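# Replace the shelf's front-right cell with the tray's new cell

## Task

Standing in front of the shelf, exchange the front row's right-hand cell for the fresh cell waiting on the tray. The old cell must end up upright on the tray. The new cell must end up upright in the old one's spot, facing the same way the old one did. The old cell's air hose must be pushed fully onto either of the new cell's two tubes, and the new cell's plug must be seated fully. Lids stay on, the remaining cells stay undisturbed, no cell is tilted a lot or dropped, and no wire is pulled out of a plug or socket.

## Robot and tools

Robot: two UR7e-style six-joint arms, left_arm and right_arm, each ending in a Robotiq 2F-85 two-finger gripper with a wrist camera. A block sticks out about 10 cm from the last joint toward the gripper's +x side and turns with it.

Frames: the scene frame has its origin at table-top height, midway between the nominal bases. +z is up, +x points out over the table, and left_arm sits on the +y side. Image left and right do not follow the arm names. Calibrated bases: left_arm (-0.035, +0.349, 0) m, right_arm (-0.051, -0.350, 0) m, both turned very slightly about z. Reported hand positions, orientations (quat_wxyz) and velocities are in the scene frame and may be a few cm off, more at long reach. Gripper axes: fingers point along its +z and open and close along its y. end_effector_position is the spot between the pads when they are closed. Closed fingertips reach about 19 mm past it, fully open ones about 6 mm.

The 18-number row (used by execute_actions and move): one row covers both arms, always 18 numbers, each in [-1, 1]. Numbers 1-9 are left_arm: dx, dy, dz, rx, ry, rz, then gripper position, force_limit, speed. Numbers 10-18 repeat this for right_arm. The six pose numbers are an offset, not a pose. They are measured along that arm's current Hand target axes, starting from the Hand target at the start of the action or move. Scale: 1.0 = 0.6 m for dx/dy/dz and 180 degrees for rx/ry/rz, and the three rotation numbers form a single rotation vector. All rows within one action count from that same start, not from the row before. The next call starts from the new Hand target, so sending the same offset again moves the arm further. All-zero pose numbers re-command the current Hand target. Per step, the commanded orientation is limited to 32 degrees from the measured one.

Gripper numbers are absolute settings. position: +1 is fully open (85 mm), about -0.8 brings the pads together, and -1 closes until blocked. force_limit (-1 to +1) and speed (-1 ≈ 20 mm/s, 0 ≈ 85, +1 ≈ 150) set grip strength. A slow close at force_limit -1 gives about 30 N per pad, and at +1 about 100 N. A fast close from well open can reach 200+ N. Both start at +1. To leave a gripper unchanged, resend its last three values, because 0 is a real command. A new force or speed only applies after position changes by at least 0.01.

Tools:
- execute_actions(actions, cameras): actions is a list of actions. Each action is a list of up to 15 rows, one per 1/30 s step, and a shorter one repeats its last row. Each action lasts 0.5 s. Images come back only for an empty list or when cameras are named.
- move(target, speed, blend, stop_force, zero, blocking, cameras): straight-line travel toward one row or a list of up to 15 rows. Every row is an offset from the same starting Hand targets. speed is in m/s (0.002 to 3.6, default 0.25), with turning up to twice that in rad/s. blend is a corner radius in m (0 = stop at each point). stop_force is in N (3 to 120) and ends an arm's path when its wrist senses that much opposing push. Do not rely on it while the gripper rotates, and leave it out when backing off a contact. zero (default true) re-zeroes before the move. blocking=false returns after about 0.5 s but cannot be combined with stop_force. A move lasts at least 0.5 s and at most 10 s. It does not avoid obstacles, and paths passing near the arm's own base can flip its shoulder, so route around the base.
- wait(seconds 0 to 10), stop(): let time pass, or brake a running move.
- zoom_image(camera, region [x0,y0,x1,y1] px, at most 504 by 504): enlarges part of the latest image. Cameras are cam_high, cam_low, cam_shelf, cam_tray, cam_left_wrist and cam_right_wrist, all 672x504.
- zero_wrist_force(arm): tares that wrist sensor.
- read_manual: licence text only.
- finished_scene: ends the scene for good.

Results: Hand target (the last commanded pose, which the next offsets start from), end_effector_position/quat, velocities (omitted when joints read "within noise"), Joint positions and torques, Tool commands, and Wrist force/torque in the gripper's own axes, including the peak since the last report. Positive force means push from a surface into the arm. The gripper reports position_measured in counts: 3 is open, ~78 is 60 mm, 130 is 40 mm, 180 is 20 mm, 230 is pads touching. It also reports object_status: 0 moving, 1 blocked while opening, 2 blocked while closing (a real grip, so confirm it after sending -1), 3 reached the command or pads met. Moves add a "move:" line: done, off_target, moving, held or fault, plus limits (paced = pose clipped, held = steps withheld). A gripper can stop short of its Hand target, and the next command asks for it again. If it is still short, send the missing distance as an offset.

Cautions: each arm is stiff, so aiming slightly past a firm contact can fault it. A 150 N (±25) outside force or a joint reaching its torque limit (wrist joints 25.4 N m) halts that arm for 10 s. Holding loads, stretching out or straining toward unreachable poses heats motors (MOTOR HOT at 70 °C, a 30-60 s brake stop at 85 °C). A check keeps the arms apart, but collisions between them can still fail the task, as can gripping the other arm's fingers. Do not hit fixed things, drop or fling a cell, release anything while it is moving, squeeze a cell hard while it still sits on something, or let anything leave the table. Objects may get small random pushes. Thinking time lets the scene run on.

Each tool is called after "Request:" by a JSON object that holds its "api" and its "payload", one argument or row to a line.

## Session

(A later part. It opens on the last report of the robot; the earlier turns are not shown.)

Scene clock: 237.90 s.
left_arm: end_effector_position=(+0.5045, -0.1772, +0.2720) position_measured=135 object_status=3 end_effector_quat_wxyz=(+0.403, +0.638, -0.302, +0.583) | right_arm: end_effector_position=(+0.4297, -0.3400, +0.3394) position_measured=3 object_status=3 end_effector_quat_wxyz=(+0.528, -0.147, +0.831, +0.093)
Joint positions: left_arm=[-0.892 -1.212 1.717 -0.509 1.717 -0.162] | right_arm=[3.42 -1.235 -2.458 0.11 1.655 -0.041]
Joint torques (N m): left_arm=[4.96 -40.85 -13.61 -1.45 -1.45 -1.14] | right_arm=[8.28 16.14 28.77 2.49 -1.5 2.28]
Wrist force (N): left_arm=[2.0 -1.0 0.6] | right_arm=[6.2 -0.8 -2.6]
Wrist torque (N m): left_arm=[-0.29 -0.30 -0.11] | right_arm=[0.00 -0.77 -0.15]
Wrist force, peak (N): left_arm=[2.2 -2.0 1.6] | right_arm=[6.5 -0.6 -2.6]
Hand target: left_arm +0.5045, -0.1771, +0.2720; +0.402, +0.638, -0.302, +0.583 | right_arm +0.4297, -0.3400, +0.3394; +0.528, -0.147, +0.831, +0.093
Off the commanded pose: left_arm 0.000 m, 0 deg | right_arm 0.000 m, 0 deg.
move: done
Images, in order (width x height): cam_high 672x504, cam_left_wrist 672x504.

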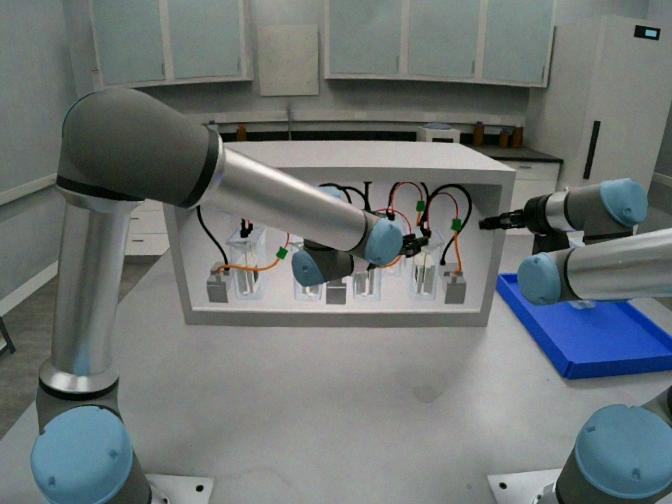

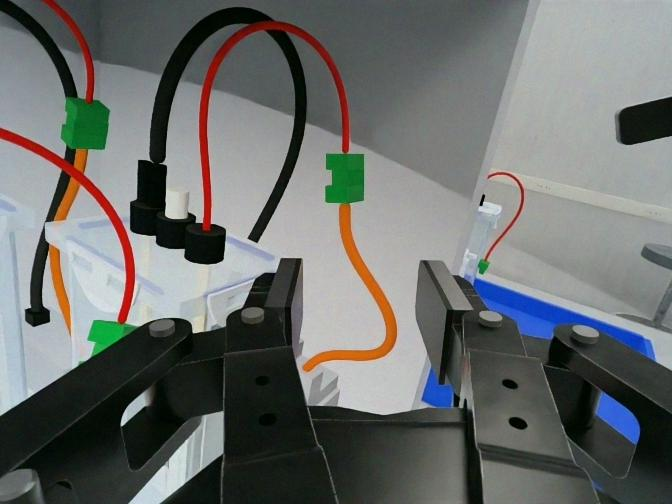

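Request:
{"api": "move", "payload": {
  "target": [0,-0.0075,0.2383,0,0,0,-0.05,1,1,0,0,0,0,0,0,1,1,1],
  "speed": 0.06,
  "stop_force": 12,
  "cameras": ["cam_left_wrist","cam_right_wrist","cam_high","cam_shelf"]
}}

Request:
{"api": "zoom_image", "payload": {
  "camera": "cam_left_wrist",
  "region": [200, 180, 480, 400]
}}

Request:
{"api": "zoom_image", "payload": {
  "camera": "cam_right_wrist",
  "region": [220, 100, 500, 320]
}}

Scene clock: 256.13 s.
left_arm: end_effector_position=(+0.5799, -0.2987, +0.2719) position_measured=135 object_status=3 end_effector_quat_wxyz=(+0.402, +0.638, -0.302, +0.583) | right_arm: end_effector_position=(+0.4297, -0.3400, +0.3394) position_measured=3 object_status=3 end_effector_quat_wxyz=(+0.528, -0.147, +0.831, +0.093)
Joint positions: left_arm=[-0.917 -0.911 1.242 -0.336 1.69 -0.162] | right_arm=[3.42 -1.235 -2.458 0.11 1.655 -0.041]
Joint torques (N m): left_arm=[8.39 -48.1 -31.2 -1.77 1.56 0.5] | right_arm=[7.31 15.92 33.24 2.39 -1.34 1.95]
Wrist force (N): left_arm=[2.0 -1.0 0.9] | right_arm=[6.2 -0.2 -2.5]
Wrist torque (N m): left_arm=[-0.29 -0.29 -0.10] | right_arm=[0.09 -0.77 -0.14]
Wrist force, peak (N): left_arm=[2.1 -1.1 1.6] | right_arm=[6.7 -0.7 -2.6]
Hand target: left_arm +0.5799, -0.2987, +0.2718; +0.402, +0.638, -0.302, +0.583 | right_arm +0.4297, -0.3400, +0.3394; +0.528, -0.147, +0.831, +0.093
Off the commanded pose: left_arm 0.000 m, 0 deg | right_arm 0.000 m, 0 deg.
move: done
Images, in order (width x height): cam_high 672x504, cam_shelf 672x504, cam_left_wrist 672x504, cam_right_wrist 672x504.

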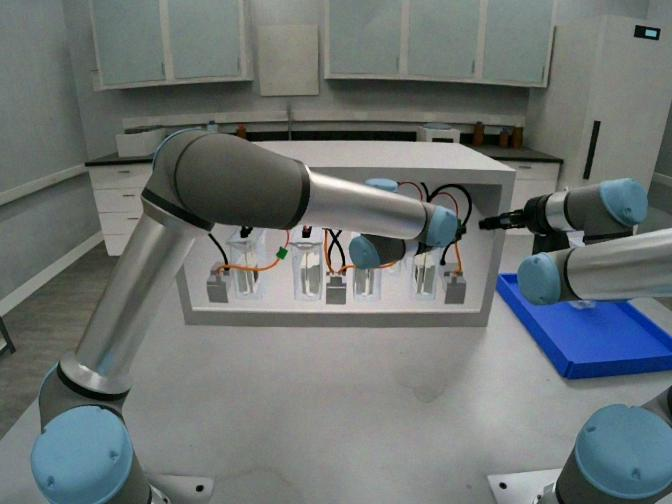

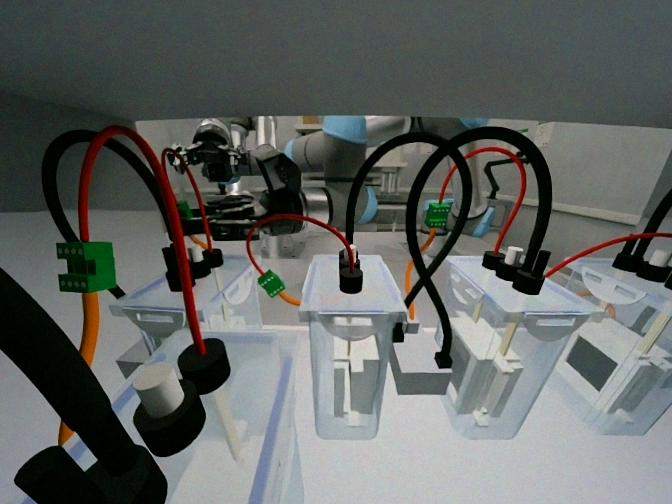

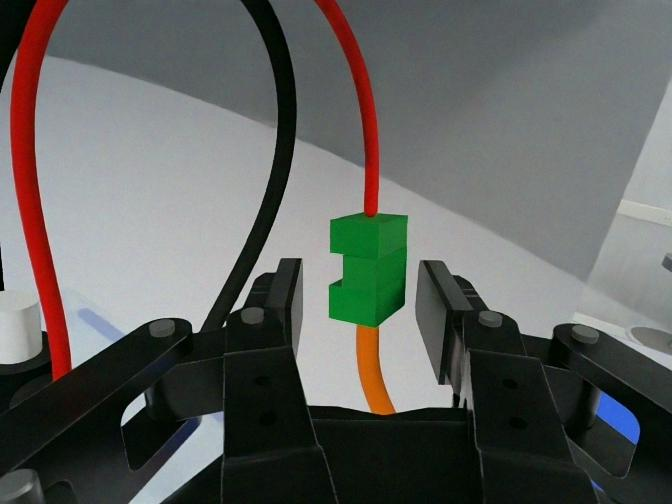

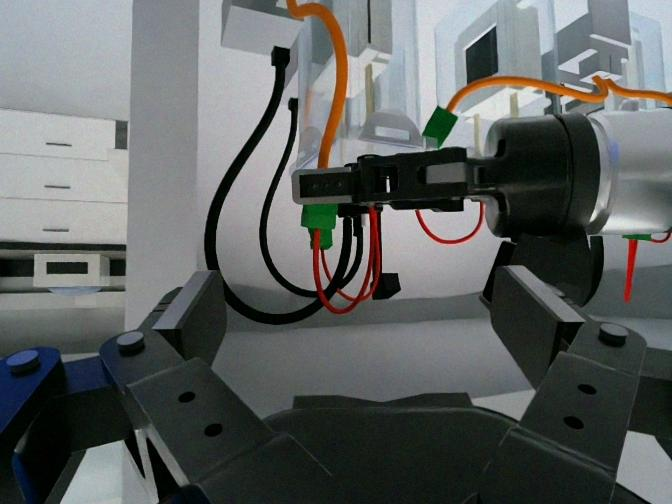

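Scaled by 1.800 from the camera's 672x504 image, which has a finer 960x720 frame.

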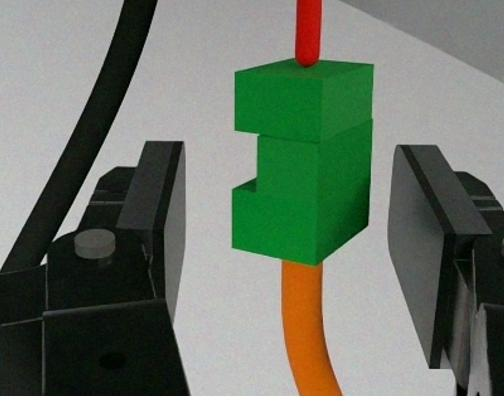

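Scaled by 1.800 from the camera's 672x504 image, which has a finer 960x720 frame.

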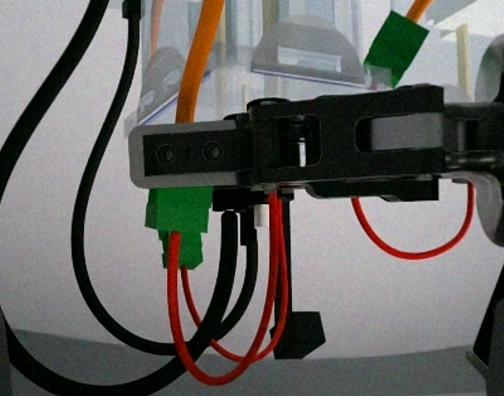

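Request:
{"api": "move", "payload": {
  "target": [0,0,0,0,0,0,-1,-0.6,-1,0,0,0,0,0,0,1,1,1],
  "cameras": ["cam_left_wrist","cam_right_wrist"]
}}

Request:
{"api": "zoom_image", "payload": {
  "camera": "cam_left_wrist",
  "region": [200, 180, 480, 400]
}}

Request:
{"api": "zoom_image", "payload": {
  "camera": "cam_right_wrist",
  "region": [220, 100, 500, 320]
}}

Scene clock: 263.50 s.
left_arm: end_effector_position=(+0.5799, -0.2987, +0.2718) position_measured=193 object_status=2 end_effector_quat_wxyz=(+0.402, +0.638, -0.302, +0.583) | right_arm: end_effector_position=(+0.4297, -0.3400, +0.3394) position_measured=3 object_status=3 end_effector_quat_wxyz=(+0.528, -0.147, +0.831, +0.093)
Joint positions: left_arm=[-0.917 -0.911 1.242 -0.336 1.69 -0.162] | right_arm=[3.42 -1.235 -2.458 0.11 1.655 -0.041]
Joint torques (N m): left_arm=[8.98 -43.18 -31.21 -1.18 1.46 -0.24] | right_arm=[7.52 16.31 33.33 2.6 -1.46 2.04]
Wrist force (N): left_arm=[2.1 -0.8 0.8] | right_arm=[6.2 -0.7 -2.6]
Wrist torque (N m): left_arm=[-0.27 -0.32 -0.12] | right_arm=[0.02 -0.77 -0.14]
Wrist force, peak (N): left_arm=[2.3 -1.0 0.9] | right_arm=[6.7 -0.8 -2.6]
Hand target: left_arm +0.5799, -0.2987, +0.2718; +0.402, +0.638, -0.302, +0.583 | right_arm +0.4297, -0.3400, +0.3394; +0.528, -0.147, +0.831, +0.093
Off the commanded pose: left_arm 0.000 m, 0 deg | right_arm 0.000 m, 0 deg.
move: done
Images, in order (width x height): cam_left_wrist 672x504, cam_right_wrist 672x504.

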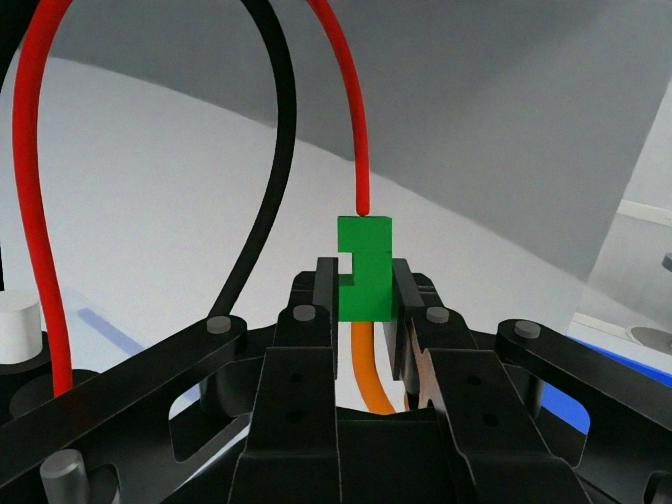

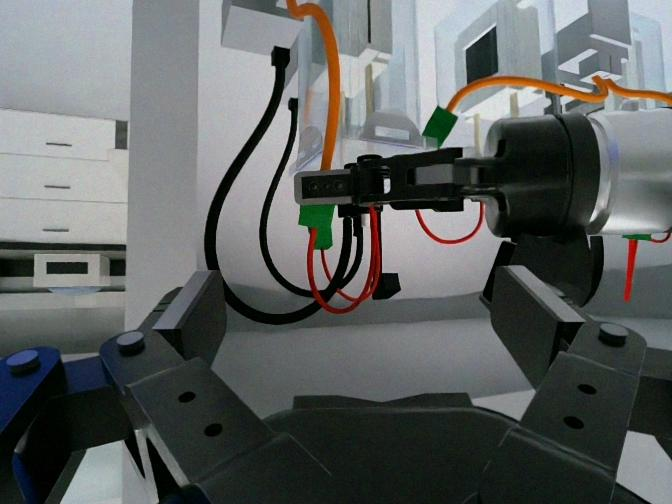

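Scaled by 1.800 from the camera's 672x504 image, which has a finer 960x720 frame.

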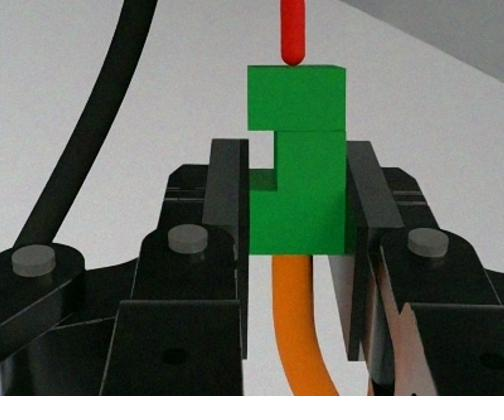

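Scaled by 1.800 from the camera's 672x504 image, which has a finer 960x720 frame.

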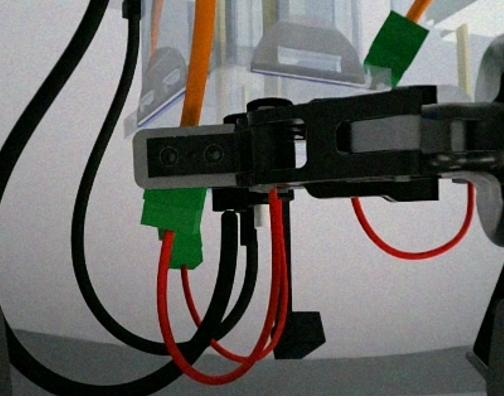

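Request:
{"api": "move", "payload": {
  "target": [0,0,0,0,0,0,-1,-0.6,-1,-0.0137,-0.0526,0.1422,-0.053,-0.0722,-0.0178,-0.12,1,1],
  "speed": 0.12,
  "cameras": ["cam_left_wrist","cam_right_wrist","cam_high"]
}}

Request:
{"api": "zoom_image", "payload": {
  "camera": "cam_right_wrist",
  "region": [200, 60, 500, 360]
}}

Scene clock: 283.50 s.
left_arm: end_effector_position=(+0.5799, -0.2987, +0.2718) position_measured=193 object_status=2 end_effector_quat_wxyz=(+0.402, +0.638, -0.302, +0.583) | right_arm: end_effector_position=(+0.5163, -0.3421, +0.3106) position_measured=144 object_status=3 end_effector_quat_wxyz=(+0.607, -0.202, +0.751, +0.163)
Joint positions: left_arm=[-0.917 -0.911 1.242 -0.336 1.69 -0.162] | right_arm=[3.209 -1.767 -2.293 0.681 2.038 -0.109]
Joint torques (N m): left_arm=[8.26 -42.99 -30.85 -1.04 1.34 -1.25] | right_arm=[6.07 15.87 12.06 3.47 0.99 1.3]
Wrist force (N): left_arm=[1.9 -0.9 0.9] | right_arm=[6.4 -0.6 -2.7]
Wrist torque (N m): left_arm=[-0.28 -0.30 -0.11] | right_arm=[0.02 -0.75 -0.18]
Wrist force, peak (N): left_arm=[2.3 -1.0 0.8] | right_arm=[7.2 -1.4 -1.8]
Hand target: left_arm +0.5799, -0.2987, +0.2718; +0.402, +0.638, -0.302, +0.583 | right_arm +0.5163, -0.3420, +0.3106; +0.607, -0.202, +0.751, +0.163
Off the commanded pose: left_arm 0.000 m, 0 deg | right_arm 0.000 m, 0 deg.
move: done
Images, in order (width x height): cam_high 672x504, cam_left_wrist 672x504, cam_right_wrist 672x504.

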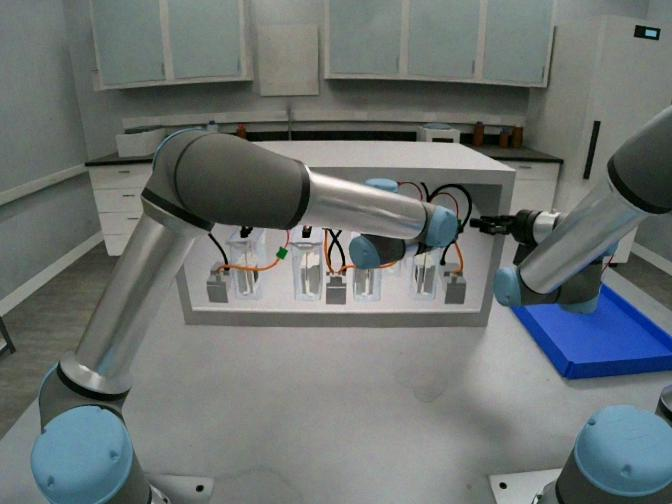

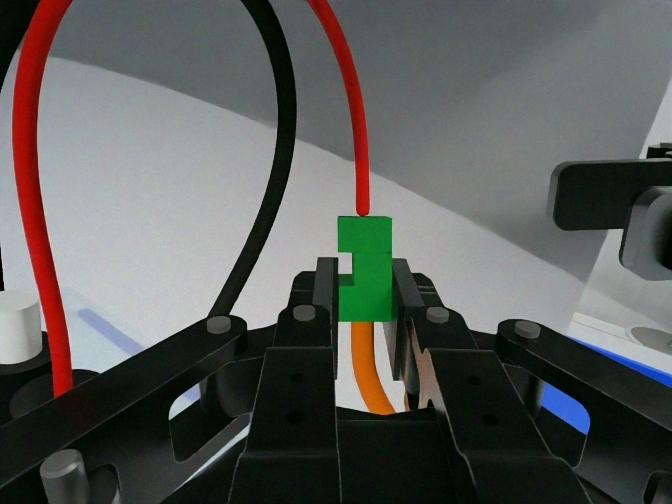

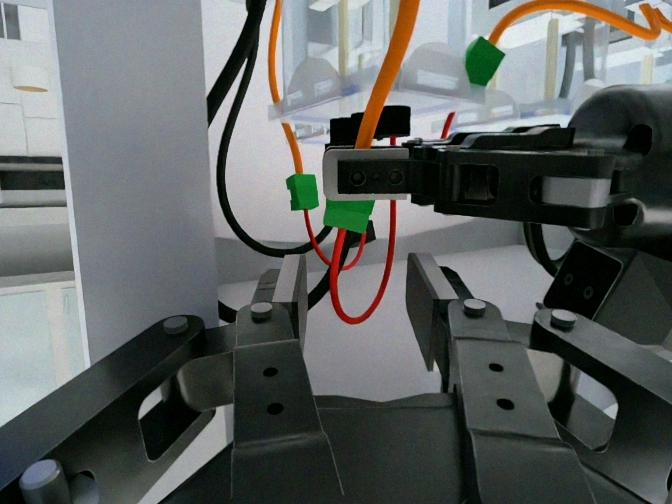

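Scaled by 1.680 from the camera's 672x504 image, which has a finer 960x720 frame.

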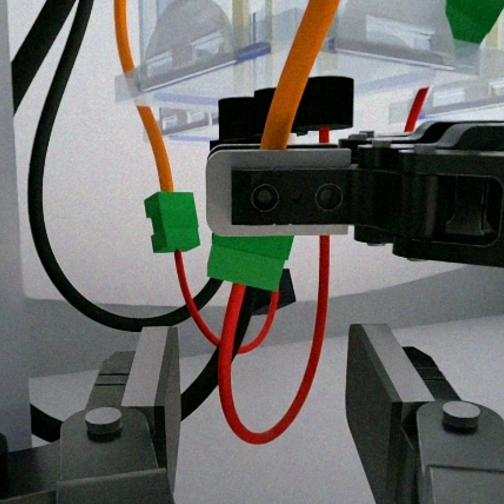

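Request:
{"api": "zoom_image", "payload": {
  "camera": "cam_right_wrist",
  "region": [310, 130, 420, 240]
}}

Scaled by 4.582 from the camera's 672x504 image, which has a finer 960x720 frame.

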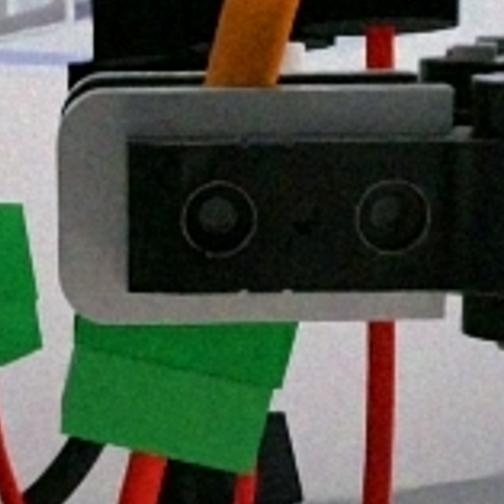

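Request:
{"api": "move", "payload": {
  "target": [0,0,0,0,0,0,-1,-0.6,-1,0,-0.0095,0.075,0,0,0.0667,-0.12,1,1],
  "speed": 0.08,
  "stop_force": 10,
  "cameras": ["cam_left_wrist","cam_right_wrist"]
}}

Request:
{"api": "zoom_image", "payload": {
  "camera": "cam_right_wrist",
  "region": [250, 130, 450, 330]
}}

Request:
{"api": "zoom_image", "payload": {
  "camera": "cam_left_wrist",
  "region": [260, 140, 460, 340]
}}

Scene clock: 318.23 s.
left_arm: end_effector_position=(+0.5799, -0.2987, +0.2718) position_measured=193 object_status=2 end_effector_quat_wxyz=(+0.402, +0.638, -0.302, +0.583) | right_arm: end_effector_position=(+0.5172, -0.3413, +0.3101) position_measured=144 object_status=3 end_effector_quat_wxyz=(+0.607, -0.200, +0.751, +0.164)
Joint positions: left_arm=[-0.917 -0.911 1.242 -0.336 1.69 -0.162] | right_arm=[3.211 -1.771 -2.291 0.683 2.038 -0.104]
Joint torques (N m): left_arm=[9.03 -43.33 -31.12 -1.15 1.26 -1.31] | right_arm=[0.23 25.84 16.85 2.55 -0.1 0.89]
Wrist force (N): left_arm=[1.9 -1.0 1.1] | right_arm=[7.0 -1.8 -3.0]
Wrist torque (N m): left_arm=[-0.30 -0.29 -0.12] | right_arm=[-0.16 -0.86 -0.11]
Wrist force, peak (N): left_arm=[2.3 -1.2 0.9] | right_arm=[34.2 43.6 -121.5]
Hand target: left_arm +0.5799, -0.2987, +0.2718; +0.402, +0.638, -0.302, +0.583 | right_arm +0.5172, -0.3413, +0.3101; +0.607, -0.200, +0.751, +0.164 (not the last commanded pose)
Tool commands: left_gripper/position=-1.0 left_gripper/force_limit=-0.6 left_gripper/speed=-1.0 right_gripper/position=-0.121569 right_gripper/force_limit=+1.0 right_gripper/speed=+1.0
Off the commanded pose: left_arm 0.000 m, 0 deg | right_arm 0.044 m, 12 deg.
FORCE FAULT: contact force on the right arm reached its limit, and that arm stopped. The contact can be on any part of that arm, not only on its tool. That arm's remaining commands of this call were not run. That arm is still stopped at the end of this call. That arm stays stopped for about 10 more seconds. Until then a move that you send moves the other arm only, and its call returns only when the move has ended. Once the stop has ended, the next robot result says so. If the stop ends while you think or write, that arm runs what you send next, counted from a new Hand target: where the arm stands when the stop ends. While its stop runs, that arm takes no new command, but its gripper still runs the gripper command that each later call begins with. Until it ends, the stop uses up actions while you think or wait. An arm that is not stopped still takes commands.
move: fault (right_arm)
Images, in order (width x height): cam_left_wrist 672x504, cam_right_wrist 672x504.

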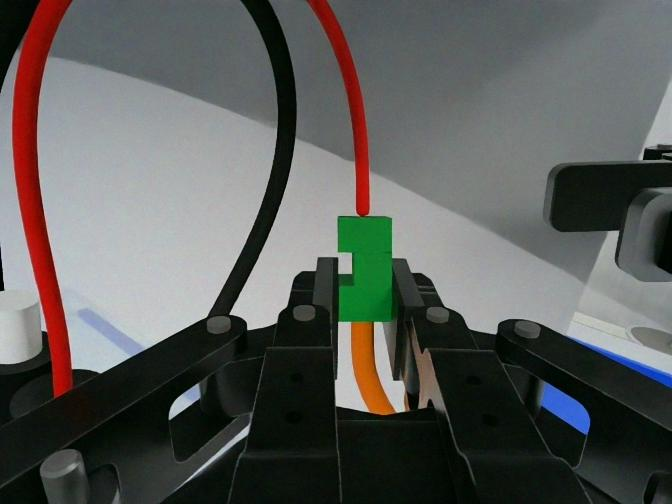

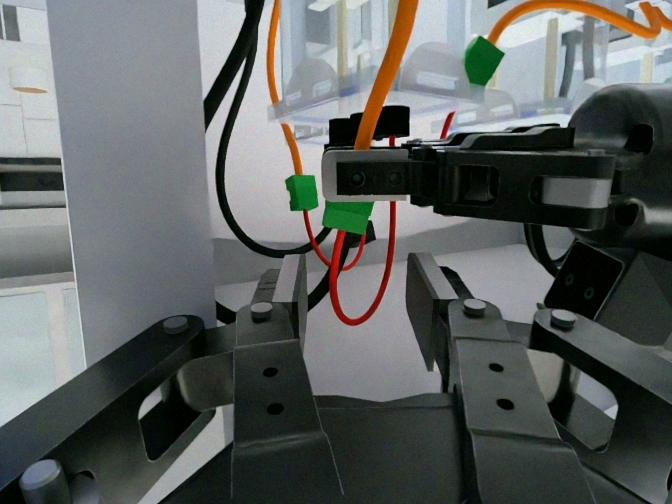

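Scaled by 2.520 from the camera's 672x504 image, which has a finer 960x720 frame.

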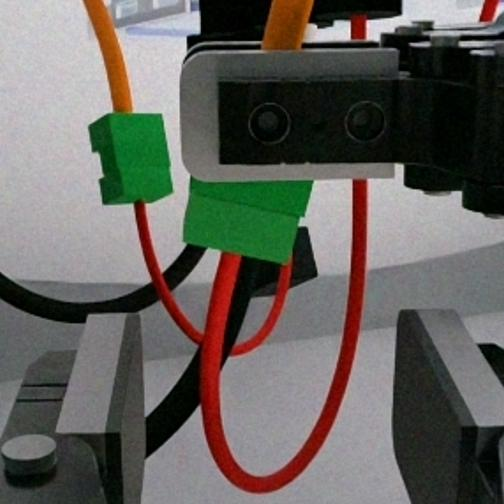

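Scaled by 2.520 from the camera's 672x504 image, which has a finer 960x720 frame.

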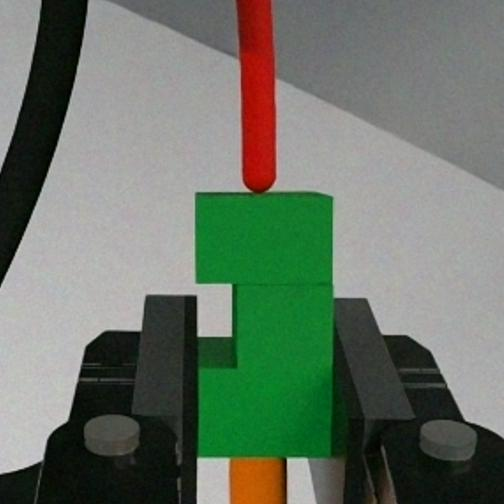

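Request:
{"api": "wait", "payload": {
  "seconds": 0.1
}}

Request:
{"api": "move", "payload": {
  "target": [0,0,0,0,0,0,-1,-0.6,-1,0.033,0.0917,-0.1553,0,0,0,-0.12,1,1],
  "speed": 0.1
}}

Scene clock: 334.33 s.
left_arm: end_effector_position=(+0.5799, -0.2987, +0.2718) position_measured=193 object_status=2 end_effector_quat_wxyz=(+0.402, +0.638, -0.302, +0.583) | right_arm: end_effector_position=(+0.5172, -0.3413, +0.3101) position_measured=144 object_status=3 end_effector_quat_wxyz=(+0.607, -0.200, +0.751, +0.164)
Joint positions: left_arm=[-0.917 -0.911 1.242 -0.336 1.69 -0.162] | right_arm=[3.211 -1.771 -2.291 0.683 2.038 -0.104]
Joint torques (N m): left_arm=[8.5 -43.66 -30.98 -1.14 1.24 -1.17] | right_arm=[0.12 26.58 16.13 2.44 0.32 0.23]
Wrist force (N): left_arm=[2.0 -0.8 0.9] | right_arm=[6.9 -1.9 -2.8]
Wrist torque (N m): left_arm=[-0.26 -0.32 -0.11] | right_arm=[-0.18 -0.83 -0.11]
Wrist force, peak (N): left_arm=[2.3 -1.1 0.9] | right_arm=[7.1 -1.9 -3.0]
Hand target: left_arm +0.5799, -0.2987, +0.2718; +0.402, +0.638, -0.302, +0.583 | right_arm +0.5172, -0.3413, +0.3101; +0.607, -0.200, +0.751, +0.164 (not the last commanded pose)
Tool commands: left_gripper/position=-1.0 left_gripper/force_limit=-0.6 left_gripper/speed=-1.0 right_gripper/position=-0.121569 right_gripper/force_limit=+1.0 right_gripper/speed=+1.0
Off the commanded pose: left_arm 0.000 m, 0 deg | right_arm 0.044 m, 12 deg.
FORCE FAULT, CONTINUED: the right arm's stop, for the force fault that an earlier result reported, is over. The rest of the stop counts as 19 of the actions that you can send in this scene. That arm's target is now where it stood when the stop ended, not its last command. That arm accepts commands again.
wait: 0.10 s; at rest from the start

Scene clock: 335.87 s.
left_arm: end_effector_position=(+0.5799, -0.2987, +0.2718) position_measured=193 object_status=2 end_effector_quat_wxyz=(+0.402, +0.638, -0.302, +0.583) | right_arm: end_effector_position=(+0.4072, -0.3413, +0.3105) position_measured=144 object_status=3 end_effector_quat_wxyz=(+0.607, -0.200, +0.751, +0.164)
Joint positions: left_arm=[-0.917 -0.911 1.242 -0.336 1.69 -0.162] | right_arm=[3.233 -1.53 -2.565 0.719 2.017 -0.098]
Joint torques (N m): left_arm=[8.51 -43.5 -31.04 -1.2 1.23 -1.27] | right_arm=[-7.91 15.21 19.95 2.57 1 0.7]
Wrist force (N): left_arm=[2.0 -0.8 1.0] | right_arm=[7.3 -1.2 -2.6]
Wrist torque (N m): left_arm=[-0.27 -0.32 -0.11] | right_arm=[-0.05 -0.89 -0.20]
Wrist force, peak (N): left_arm=[2.1 -1.2 0.9] | right_arm=[7.3 -0.8 -3.7]
Hand target: left_arm +0.5799, -0.2987, +0.2718; +0.402, +0.638, -0.302, +0.583 | right_arm +0.4071, -0.3414, +0.3105; +0.607, -0.200, +0.751, +0.164
Off the commanded pose: left_arm 0.000 m, 0 deg | right_arm 0.000 m, 0 deg.
move: done

Request:
{"api": "move", "payload": {
  "target": [-0.0143,0.0854,-0.05,-0.0822,-0.0138,0,-1,-0.6,-1,0,0,0,0.0803,-0.0197,0.0840,-0.12,1,1],
  "speed": 0.08,
  "cameras": ["cam_left_wrist","cam_right_wrist","cam_high","cam_low"]
}}

Request:
{"api": "zoom_image", "payload": {
  "camera": "cam_right_wrist",
  "region": [250, 130, 450, 330]
}}

Scene clock: 341.13 s.
left_arm: end_effector_position=(+0.5199, -0.2986, +0.2715) position_measured=193 object_status=2 end_effector_quat_wxyz=(+0.475, +0.593, -0.383, +0.525) | right_arm: end_effector_position=(+0.4071, -0.3413, +0.3105) position_measured=144 object_status=3 end_effector_quat_wxyz=(+0.623, -0.017, +0.767, +0.153)
Joint positions: left_arm=[-0.889 -0.946 1.302 -0.359 1.98 -0.162] | right_arm=[3.549 -1.431 -2.69 0.801 1.452 0.24]
Joint torques (N m): left_arm=[-3.81 -44.05 -29.31 -2.3 -1.07 0.95] | right_arm=[-3.06 -1.27 27.16 2.6 -0.95 -0.82]
Wrist force (N): left_arm=[1.4 -1.9 1.0] | right_arm=[7.6 -2.1 -2.9]
Wrist torque (N m): left_arm=[-0.29 -0.27 -0.08] | right_arm=[-0.18 -0.93 -0.11]
Wrist force, peak (N): left_arm=[1.5 -1.9 1.3] | right_arm=[7.7 -2.2 -3.0]
Hand target: left_arm +0.5199, -0.2987, +0.2715; +0.475, +0.593, -0.384, +0.525 | right_arm +0.4071, -0.3414, +0.3105; +0.623, -0.017, +0.767, +0.153
Off the commanded pose: left_arm 0.000 m, 0 deg | right_arm 0.000 m, 0 deg.
move: done
Images, in order (width x height): cam_high 672x504, cam_low 672x504, cam_left_wrist 672x504, cam_right_wrist 672x504.

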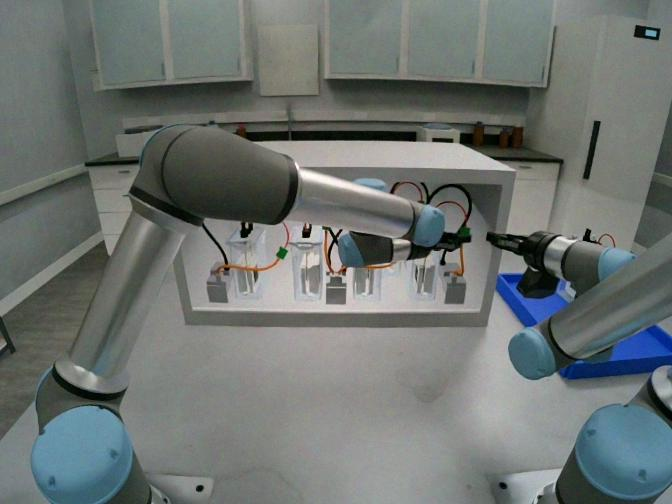

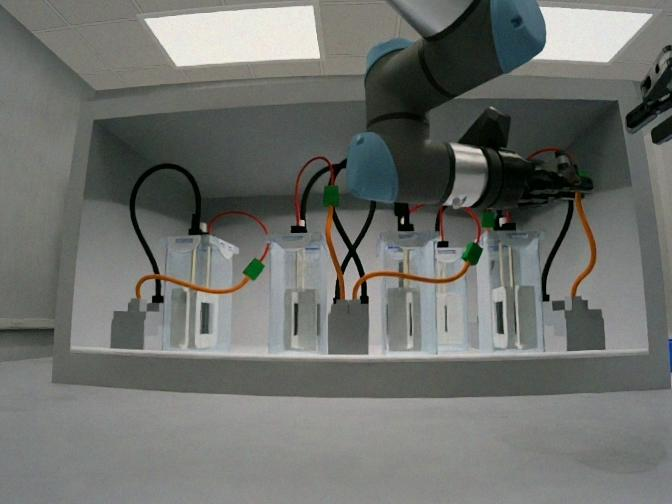

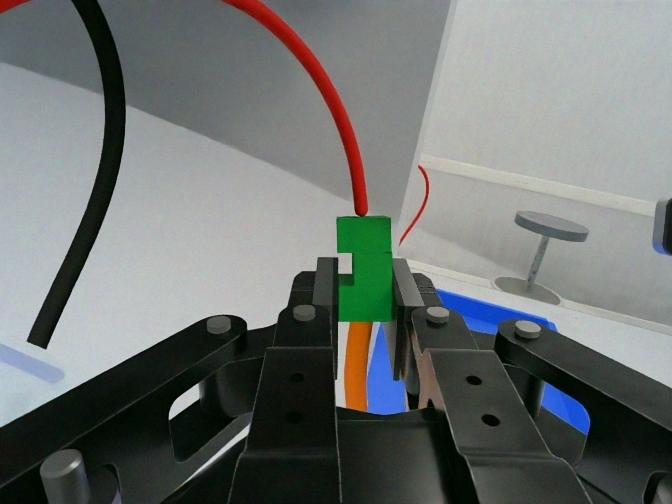

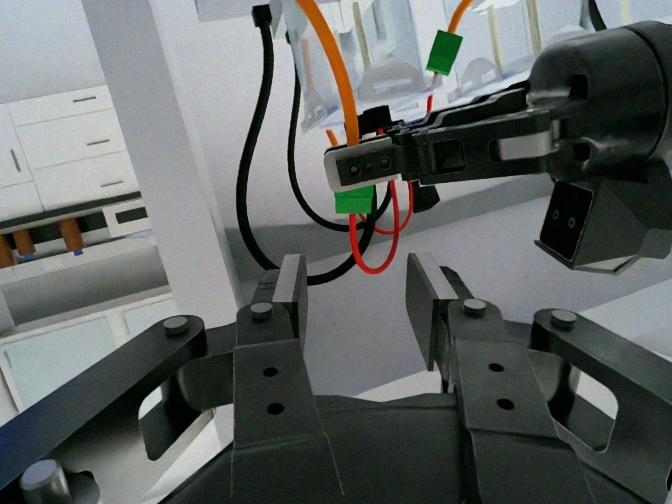

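Scaled by 2.520 from the camera's 672x504 image, which has a finer 960x720 frame.

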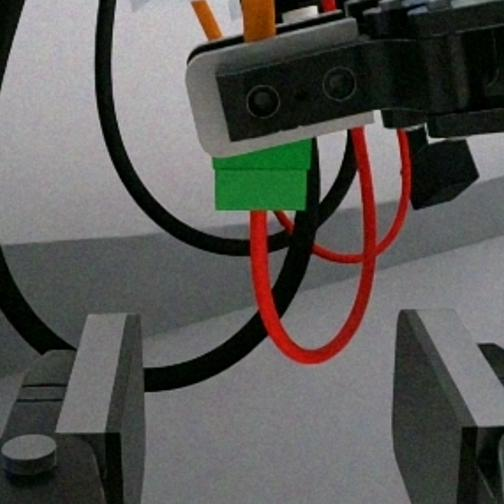

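Request:
{"api": "move", "payload": {
  "target": [0,0,0,0,0,0,-1,-0.6,-1,-0.003,0.0017,0.0917,0,0,0,-0.12,1,1],
  "speed": 0.08,
  "stop_force": 12,
  "cameras": ["cam_left_wrist","cam_right_wrist"]
}}

Request:
{"api": "zoom_image", "payload": {
  "camera": "cam_right_wrist",
  "region": [250, 130, 450, 330]
}}

Scene clock: 351.03 s.
left_arm: end_effector_position=(+0.5199, -0.2987, +0.2715) position_measured=193 object_status=2 end_effector_quat_wxyz=(+0.475, +0.593, -0.384, +0.525) | right_arm: end_effector_position=(+0.4596, -0.3266, +0.3028) position_measured=144 object_status=3 end_effector_quat_wxyz=(+0.623, -0.017, +0.767, +0.153)
Joint positions: left_arm=[-0.89 -0.946 1.302 -0.359 1.98 -0.162] | right_arm=[3.523 -1.611 -2.566 0.857 1.477 0.236]
Joint torques (N m): left_arm=[-10.79 -40.62 -30.53 -0.91 0.55 -0.23] | right_arm=[8.98 12.17 7.22 0.54 -1.64 0.83]
Wrist force (N): left_arm=[1.6 -2.0 0.9] | right_arm=[7.3 -2.0 -2.3]
Wrist torque (N m): left_arm=[-0.31 -0.29 -0.09] | right_arm=[-0.18 -0.94 -0.11]
Wrist force, peak (N): left_arm=[1.9 -2.0 1.1] | right_arm=[7.4 -2.6 -4.2]
Hand target: left_arm +0.5199, -0.2987, +0.2715; +0.475, +0.593, -0.384, +0.525 | right_arm +0.4596, -0.3266, +0.3027; +0.623, -0.017, +0.767, +0.153
Off the commanded pose: left_arm 0.000 m, 0 deg | right_arm 0.000 m, 0 deg.
move: done
Images, in order (width x height): cam_left_wrist 672x504, cam_right_wrist 672x504.

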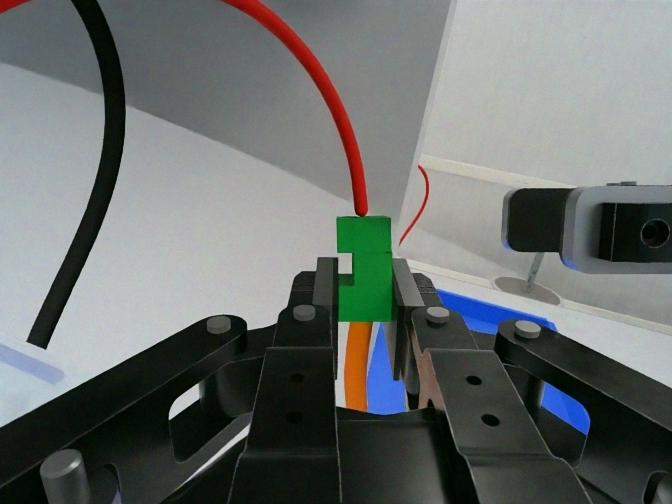

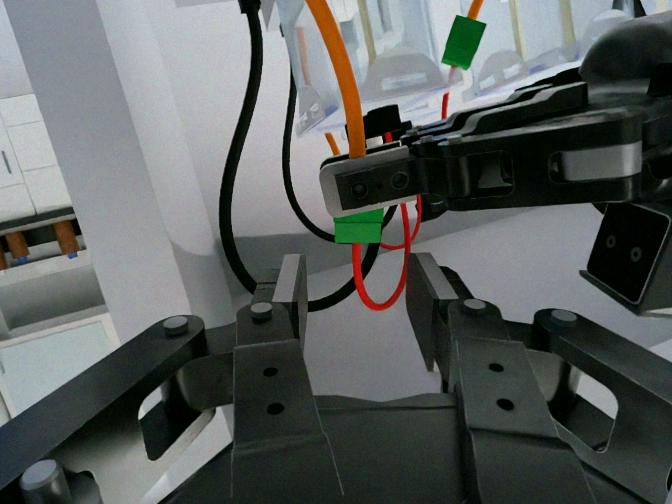

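Scaled by 2.520 from the camera's 672x504 image, which has a finer 960x720 frame.

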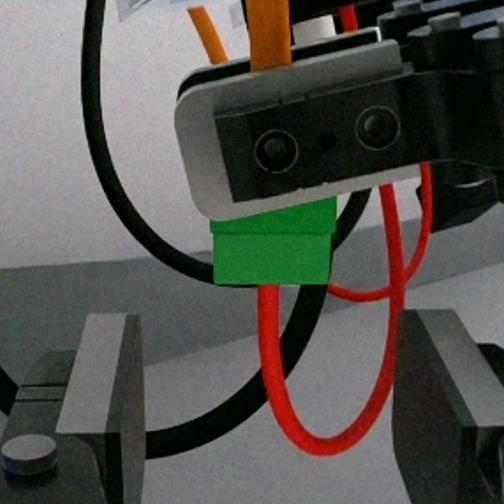

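Request:
{"api": "move", "payload": {
  "target": [0,0,0,0,0,0,-1,-0.6,-1,-0.0015,0.0012,0.092,0,0,0,-0.12,1,1],
  "speed": 0.06,
  "stop_force": 10,
  "cameras": ["cam_left_wrist","cam_right_wrist","cam_high"]
}}

Request:
{"api": "zoom_image", "payload": {
  "camera": "cam_right_wrist",
  "region": [250, 180, 450, 380]
}}

Request:
{"api": "zoom_image", "payload": {
  "camera": "cam_left_wrist",
  "region": [260, 140, 460, 340]
}}

Scene clock: 359.80 s.
left_arm: end_effector_position=(+0.5199, -0.2987, +0.2715) position_measured=193 object_status=2 end_effector_quat_wxyz=(+0.475, +0.593, -0.384, +0.525) | right_arm: end_effector_position=(+0.5121, -0.3119, +0.2940) position_measured=144 object_status=3 end_effector_quat_wxyz=(+0.623, -0.017, +0.767, +0.153)
Joint positions: left_arm=[-0.89 -0.946 1.302 -0.359 1.98 -0.162] | right_arm=[3.507 -1.753 -2.434 0.867 1.493 0.233]
Joint torques (N m): left_arm=[-10.54 -41.02 -29.87 -0.96 -1.26 -0.98] | right_arm=[9.62 34.74 2.99 0.62 -1.19 -0.79]
Wrist force (N): left_arm=[1.7 -1.7 1.0] | right_arm=[7.0 -2.0 -2.9]
Wrist torque (N m): left_arm=[-0.26 -0.31 -0.08] | right_arm=[-0.19 -0.87 -0.14]
Wrist force, peak (N): left_arm=[1.7 -1.8 1.4] | right_arm=[7.4 -2.1 -3.5]
Hand target: left_arm +0.5199, -0.2987, +0.2715; +0.475, +0.593, -0.384, +0.525 | right_arm +0.5121, -0.3119, +0.2940; +0.623, -0.017, +0.767, +0.153
Off the commanded pose: left_arm 0.000 m, 0 deg | right_arm 0.000 m, 0 deg.
move: done
Images, in order (width x height): cam_high 672x504, cam_left_wrist 672x504, cam_right_wrist 672x504.

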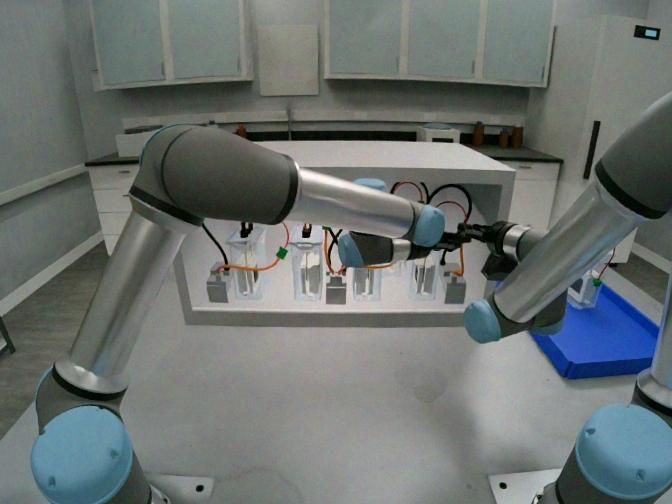

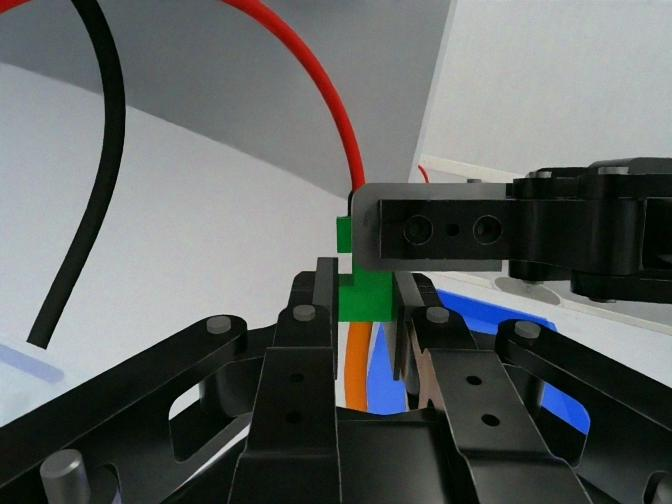

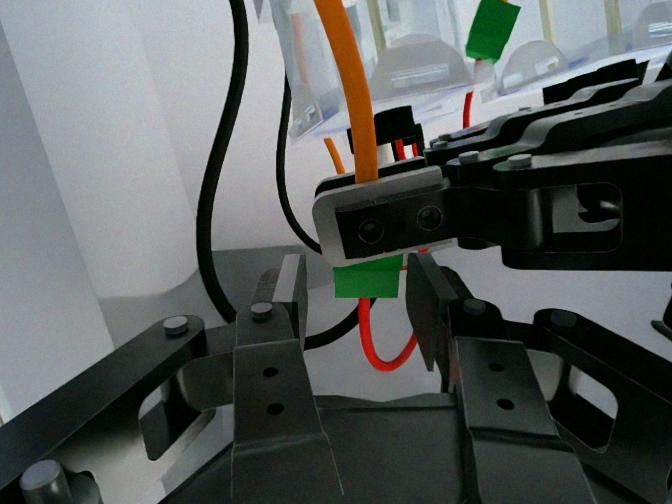

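Scaled by 2.520 from the camera's 672x504 image, which has a finer 960x720 frame.

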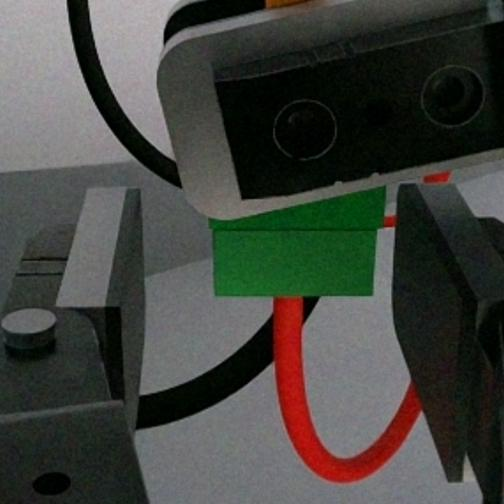

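Scaled by 2.520 from the camera's 672x504 image, which has a finer 960x720 frame.

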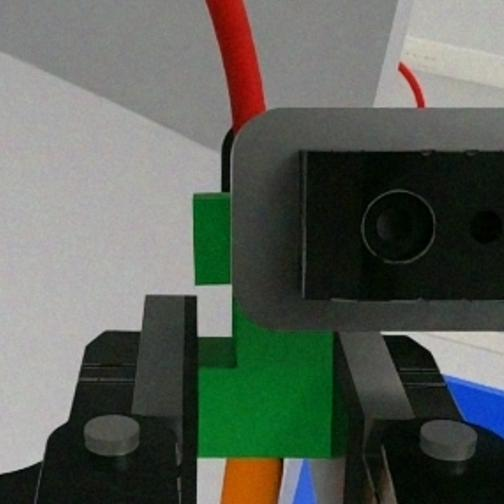

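Request:
{"api": "move", "payload": {
  "target": [0,0,0,0,0,0,-1,-0.6,-1,0,0.001,0.0117,0,0,0,-0.12,1,1],
  "speed": 0.04,
  "stop_force": 10
}}

Request:
{"api": "move", "payload": {
  "target": [0,0,0,0,0,0,-1,-0.6,-1,0,0,0,0,0,0,-1,-0.6,-1],
  "cameras": ["cam_left_wrist","cam_right_wrist"]
}}

Request:
{"api": "zoom_image", "payload": {
  "camera": "cam_right_wrist",
  "region": [250, 180, 450, 380]
}}

Request:
{"api": "zoom_image", "payload": {
  "camera": "cam_left_wrist",
  "region": [260, 140, 460, 340]
}}

Scene clock: 375.20 s.
left_arm: end_effector_position=(+0.5199, -0.2987, +0.2715) position_measured=193 object_status=2 end_effector_quat_wxyz=(+0.475, +0.593, -0.384, +0.525) | right_arm: end_effector_position=(+0.5187, -0.3096, +0.2929) position_measured=144 object_status=3 end_effector_quat_wxyz=(+0.623, -0.017, +0.767, +0.153)
Joint positions: left_arm=[-0.89 -0.946 1.302 -0.359 1.98 -0.162] | right_arm=[3.507 -1.769 -2.417 0.866 1.493 0.233]
Joint torques (N m): left_arm=[-10.27 -41.6 -29.18 -1.09 -1.81 -0.95] | right_arm=[7.05 35.78 3.12 2.6 -1.3 1.88]
Wrist force (N): left_arm=[1.4 -1.7 1.2] | right_arm=[7.3 -2.0 -2.7]
Wrist torque (N m): left_arm=[-0.25 -0.28 -0.08] | right_arm=[-0.19 -0.92 -0.14]
Wrist force, peak (N): left_arm=[1.8 -1.9 1.2] | right_arm=[7.8 -2.2 -2.8]
Hand target: left_arm +0.5199, -0.2987, +0.2715; +0.475, +0.593, -0.384, +0.525 | right_arm +0.5187, -0.3096, +0.2929; +0.623, -0.017, +0.767, +0.153
Off the commanded pose: left_arm 0.000 m, 0 deg | right_arm 0.000 m, 0 deg.
move: done

Scene clock: 376.13 s.
left_arm: end_effector_position=(+0.5199, -0.2987, +0.2714) position_measured=193 object_status=2 end_effector_quat_wxyz=(+0.475, +0.593, -0.384, +0.525) | right_arm: end_effector_position=(+0.5186, -0.3095, +0.2930) position_measured=178 object_status=0 end_effector_quat_wxyz=(+0.623, -0.017, +0.767, +0.153)
Joint positions: left_arm=[-0.89 -0.946 1.302 -0.359 1.98 -0.162] | right_arm=[3.507 -1.769 -2.417 0.866 1.493 0.233]
Joint torques (N m): left_arm=[-4.4 -53.27 -29.36 -2.7 1.69 -0.91] | right_arm=[-4.46 25.2 3.91 -0.04 -5.23 1.88]
Wrist force (N): left_arm=[-7.8 -8.7 17.8] | right_arm=[2.7 15.4 -9.7]
Wrist torque (N m): left_arm=[-0.19 -0.28 -0.19] | right_arm=[-0.31 -0.85 0.13]
Wrist force, peak (N): left_arm=[-8.1 -8.6 17.9] | right_arm=[2.7 15.4 -9.7]
Hand target: left_arm +0.5199, -0.2987, +0.2715; +0.475, +0.593, -0.384, +0.525 | right_arm +0.5187, -0.3096, +0.2929; +0.623, -0.017, +0.767, +0.153
Off the commanded pose: left_arm 0.000 m, 0 deg | right_arm 0.000 m, 0 deg.
move: done
Images, in order (width x height): cam_left_wrist 672x504, cam_right_wrist 672x504.

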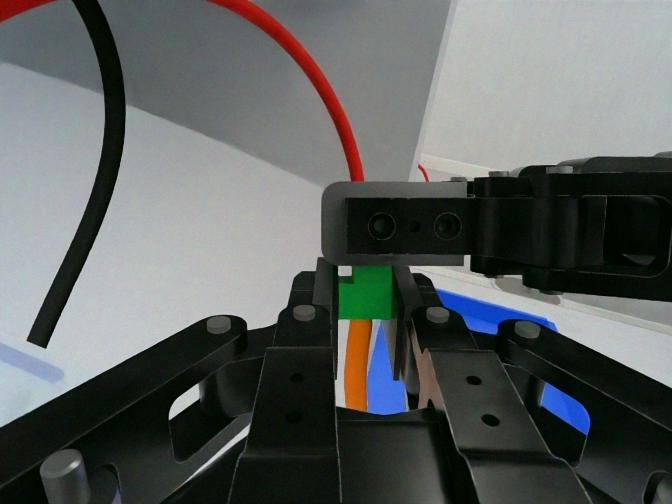

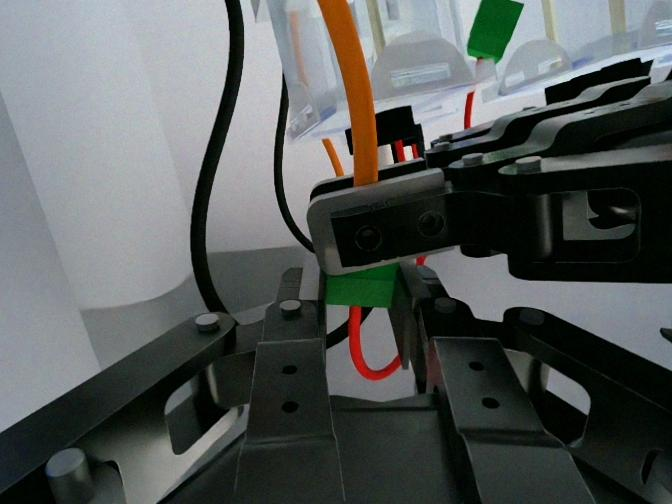

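Scaled by 2.520 from the camera's 672x504 image, which has a finer 960x720 frame.

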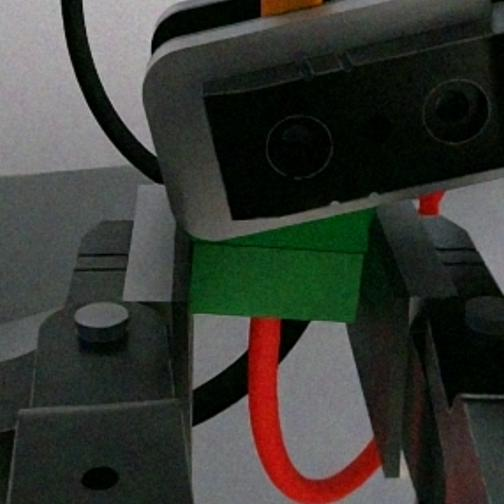

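Scaled by 2.520 from the camera's 672x504 image, which has a finer 960x720 frame.

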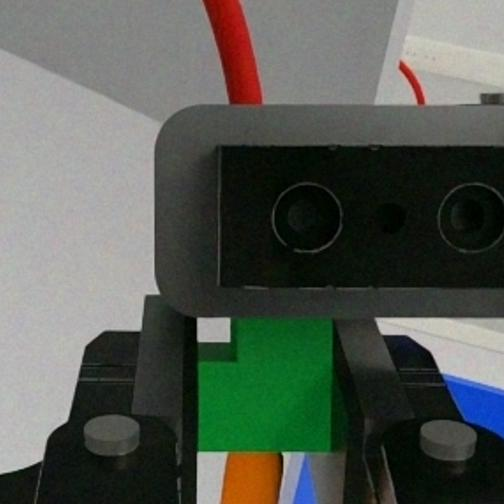

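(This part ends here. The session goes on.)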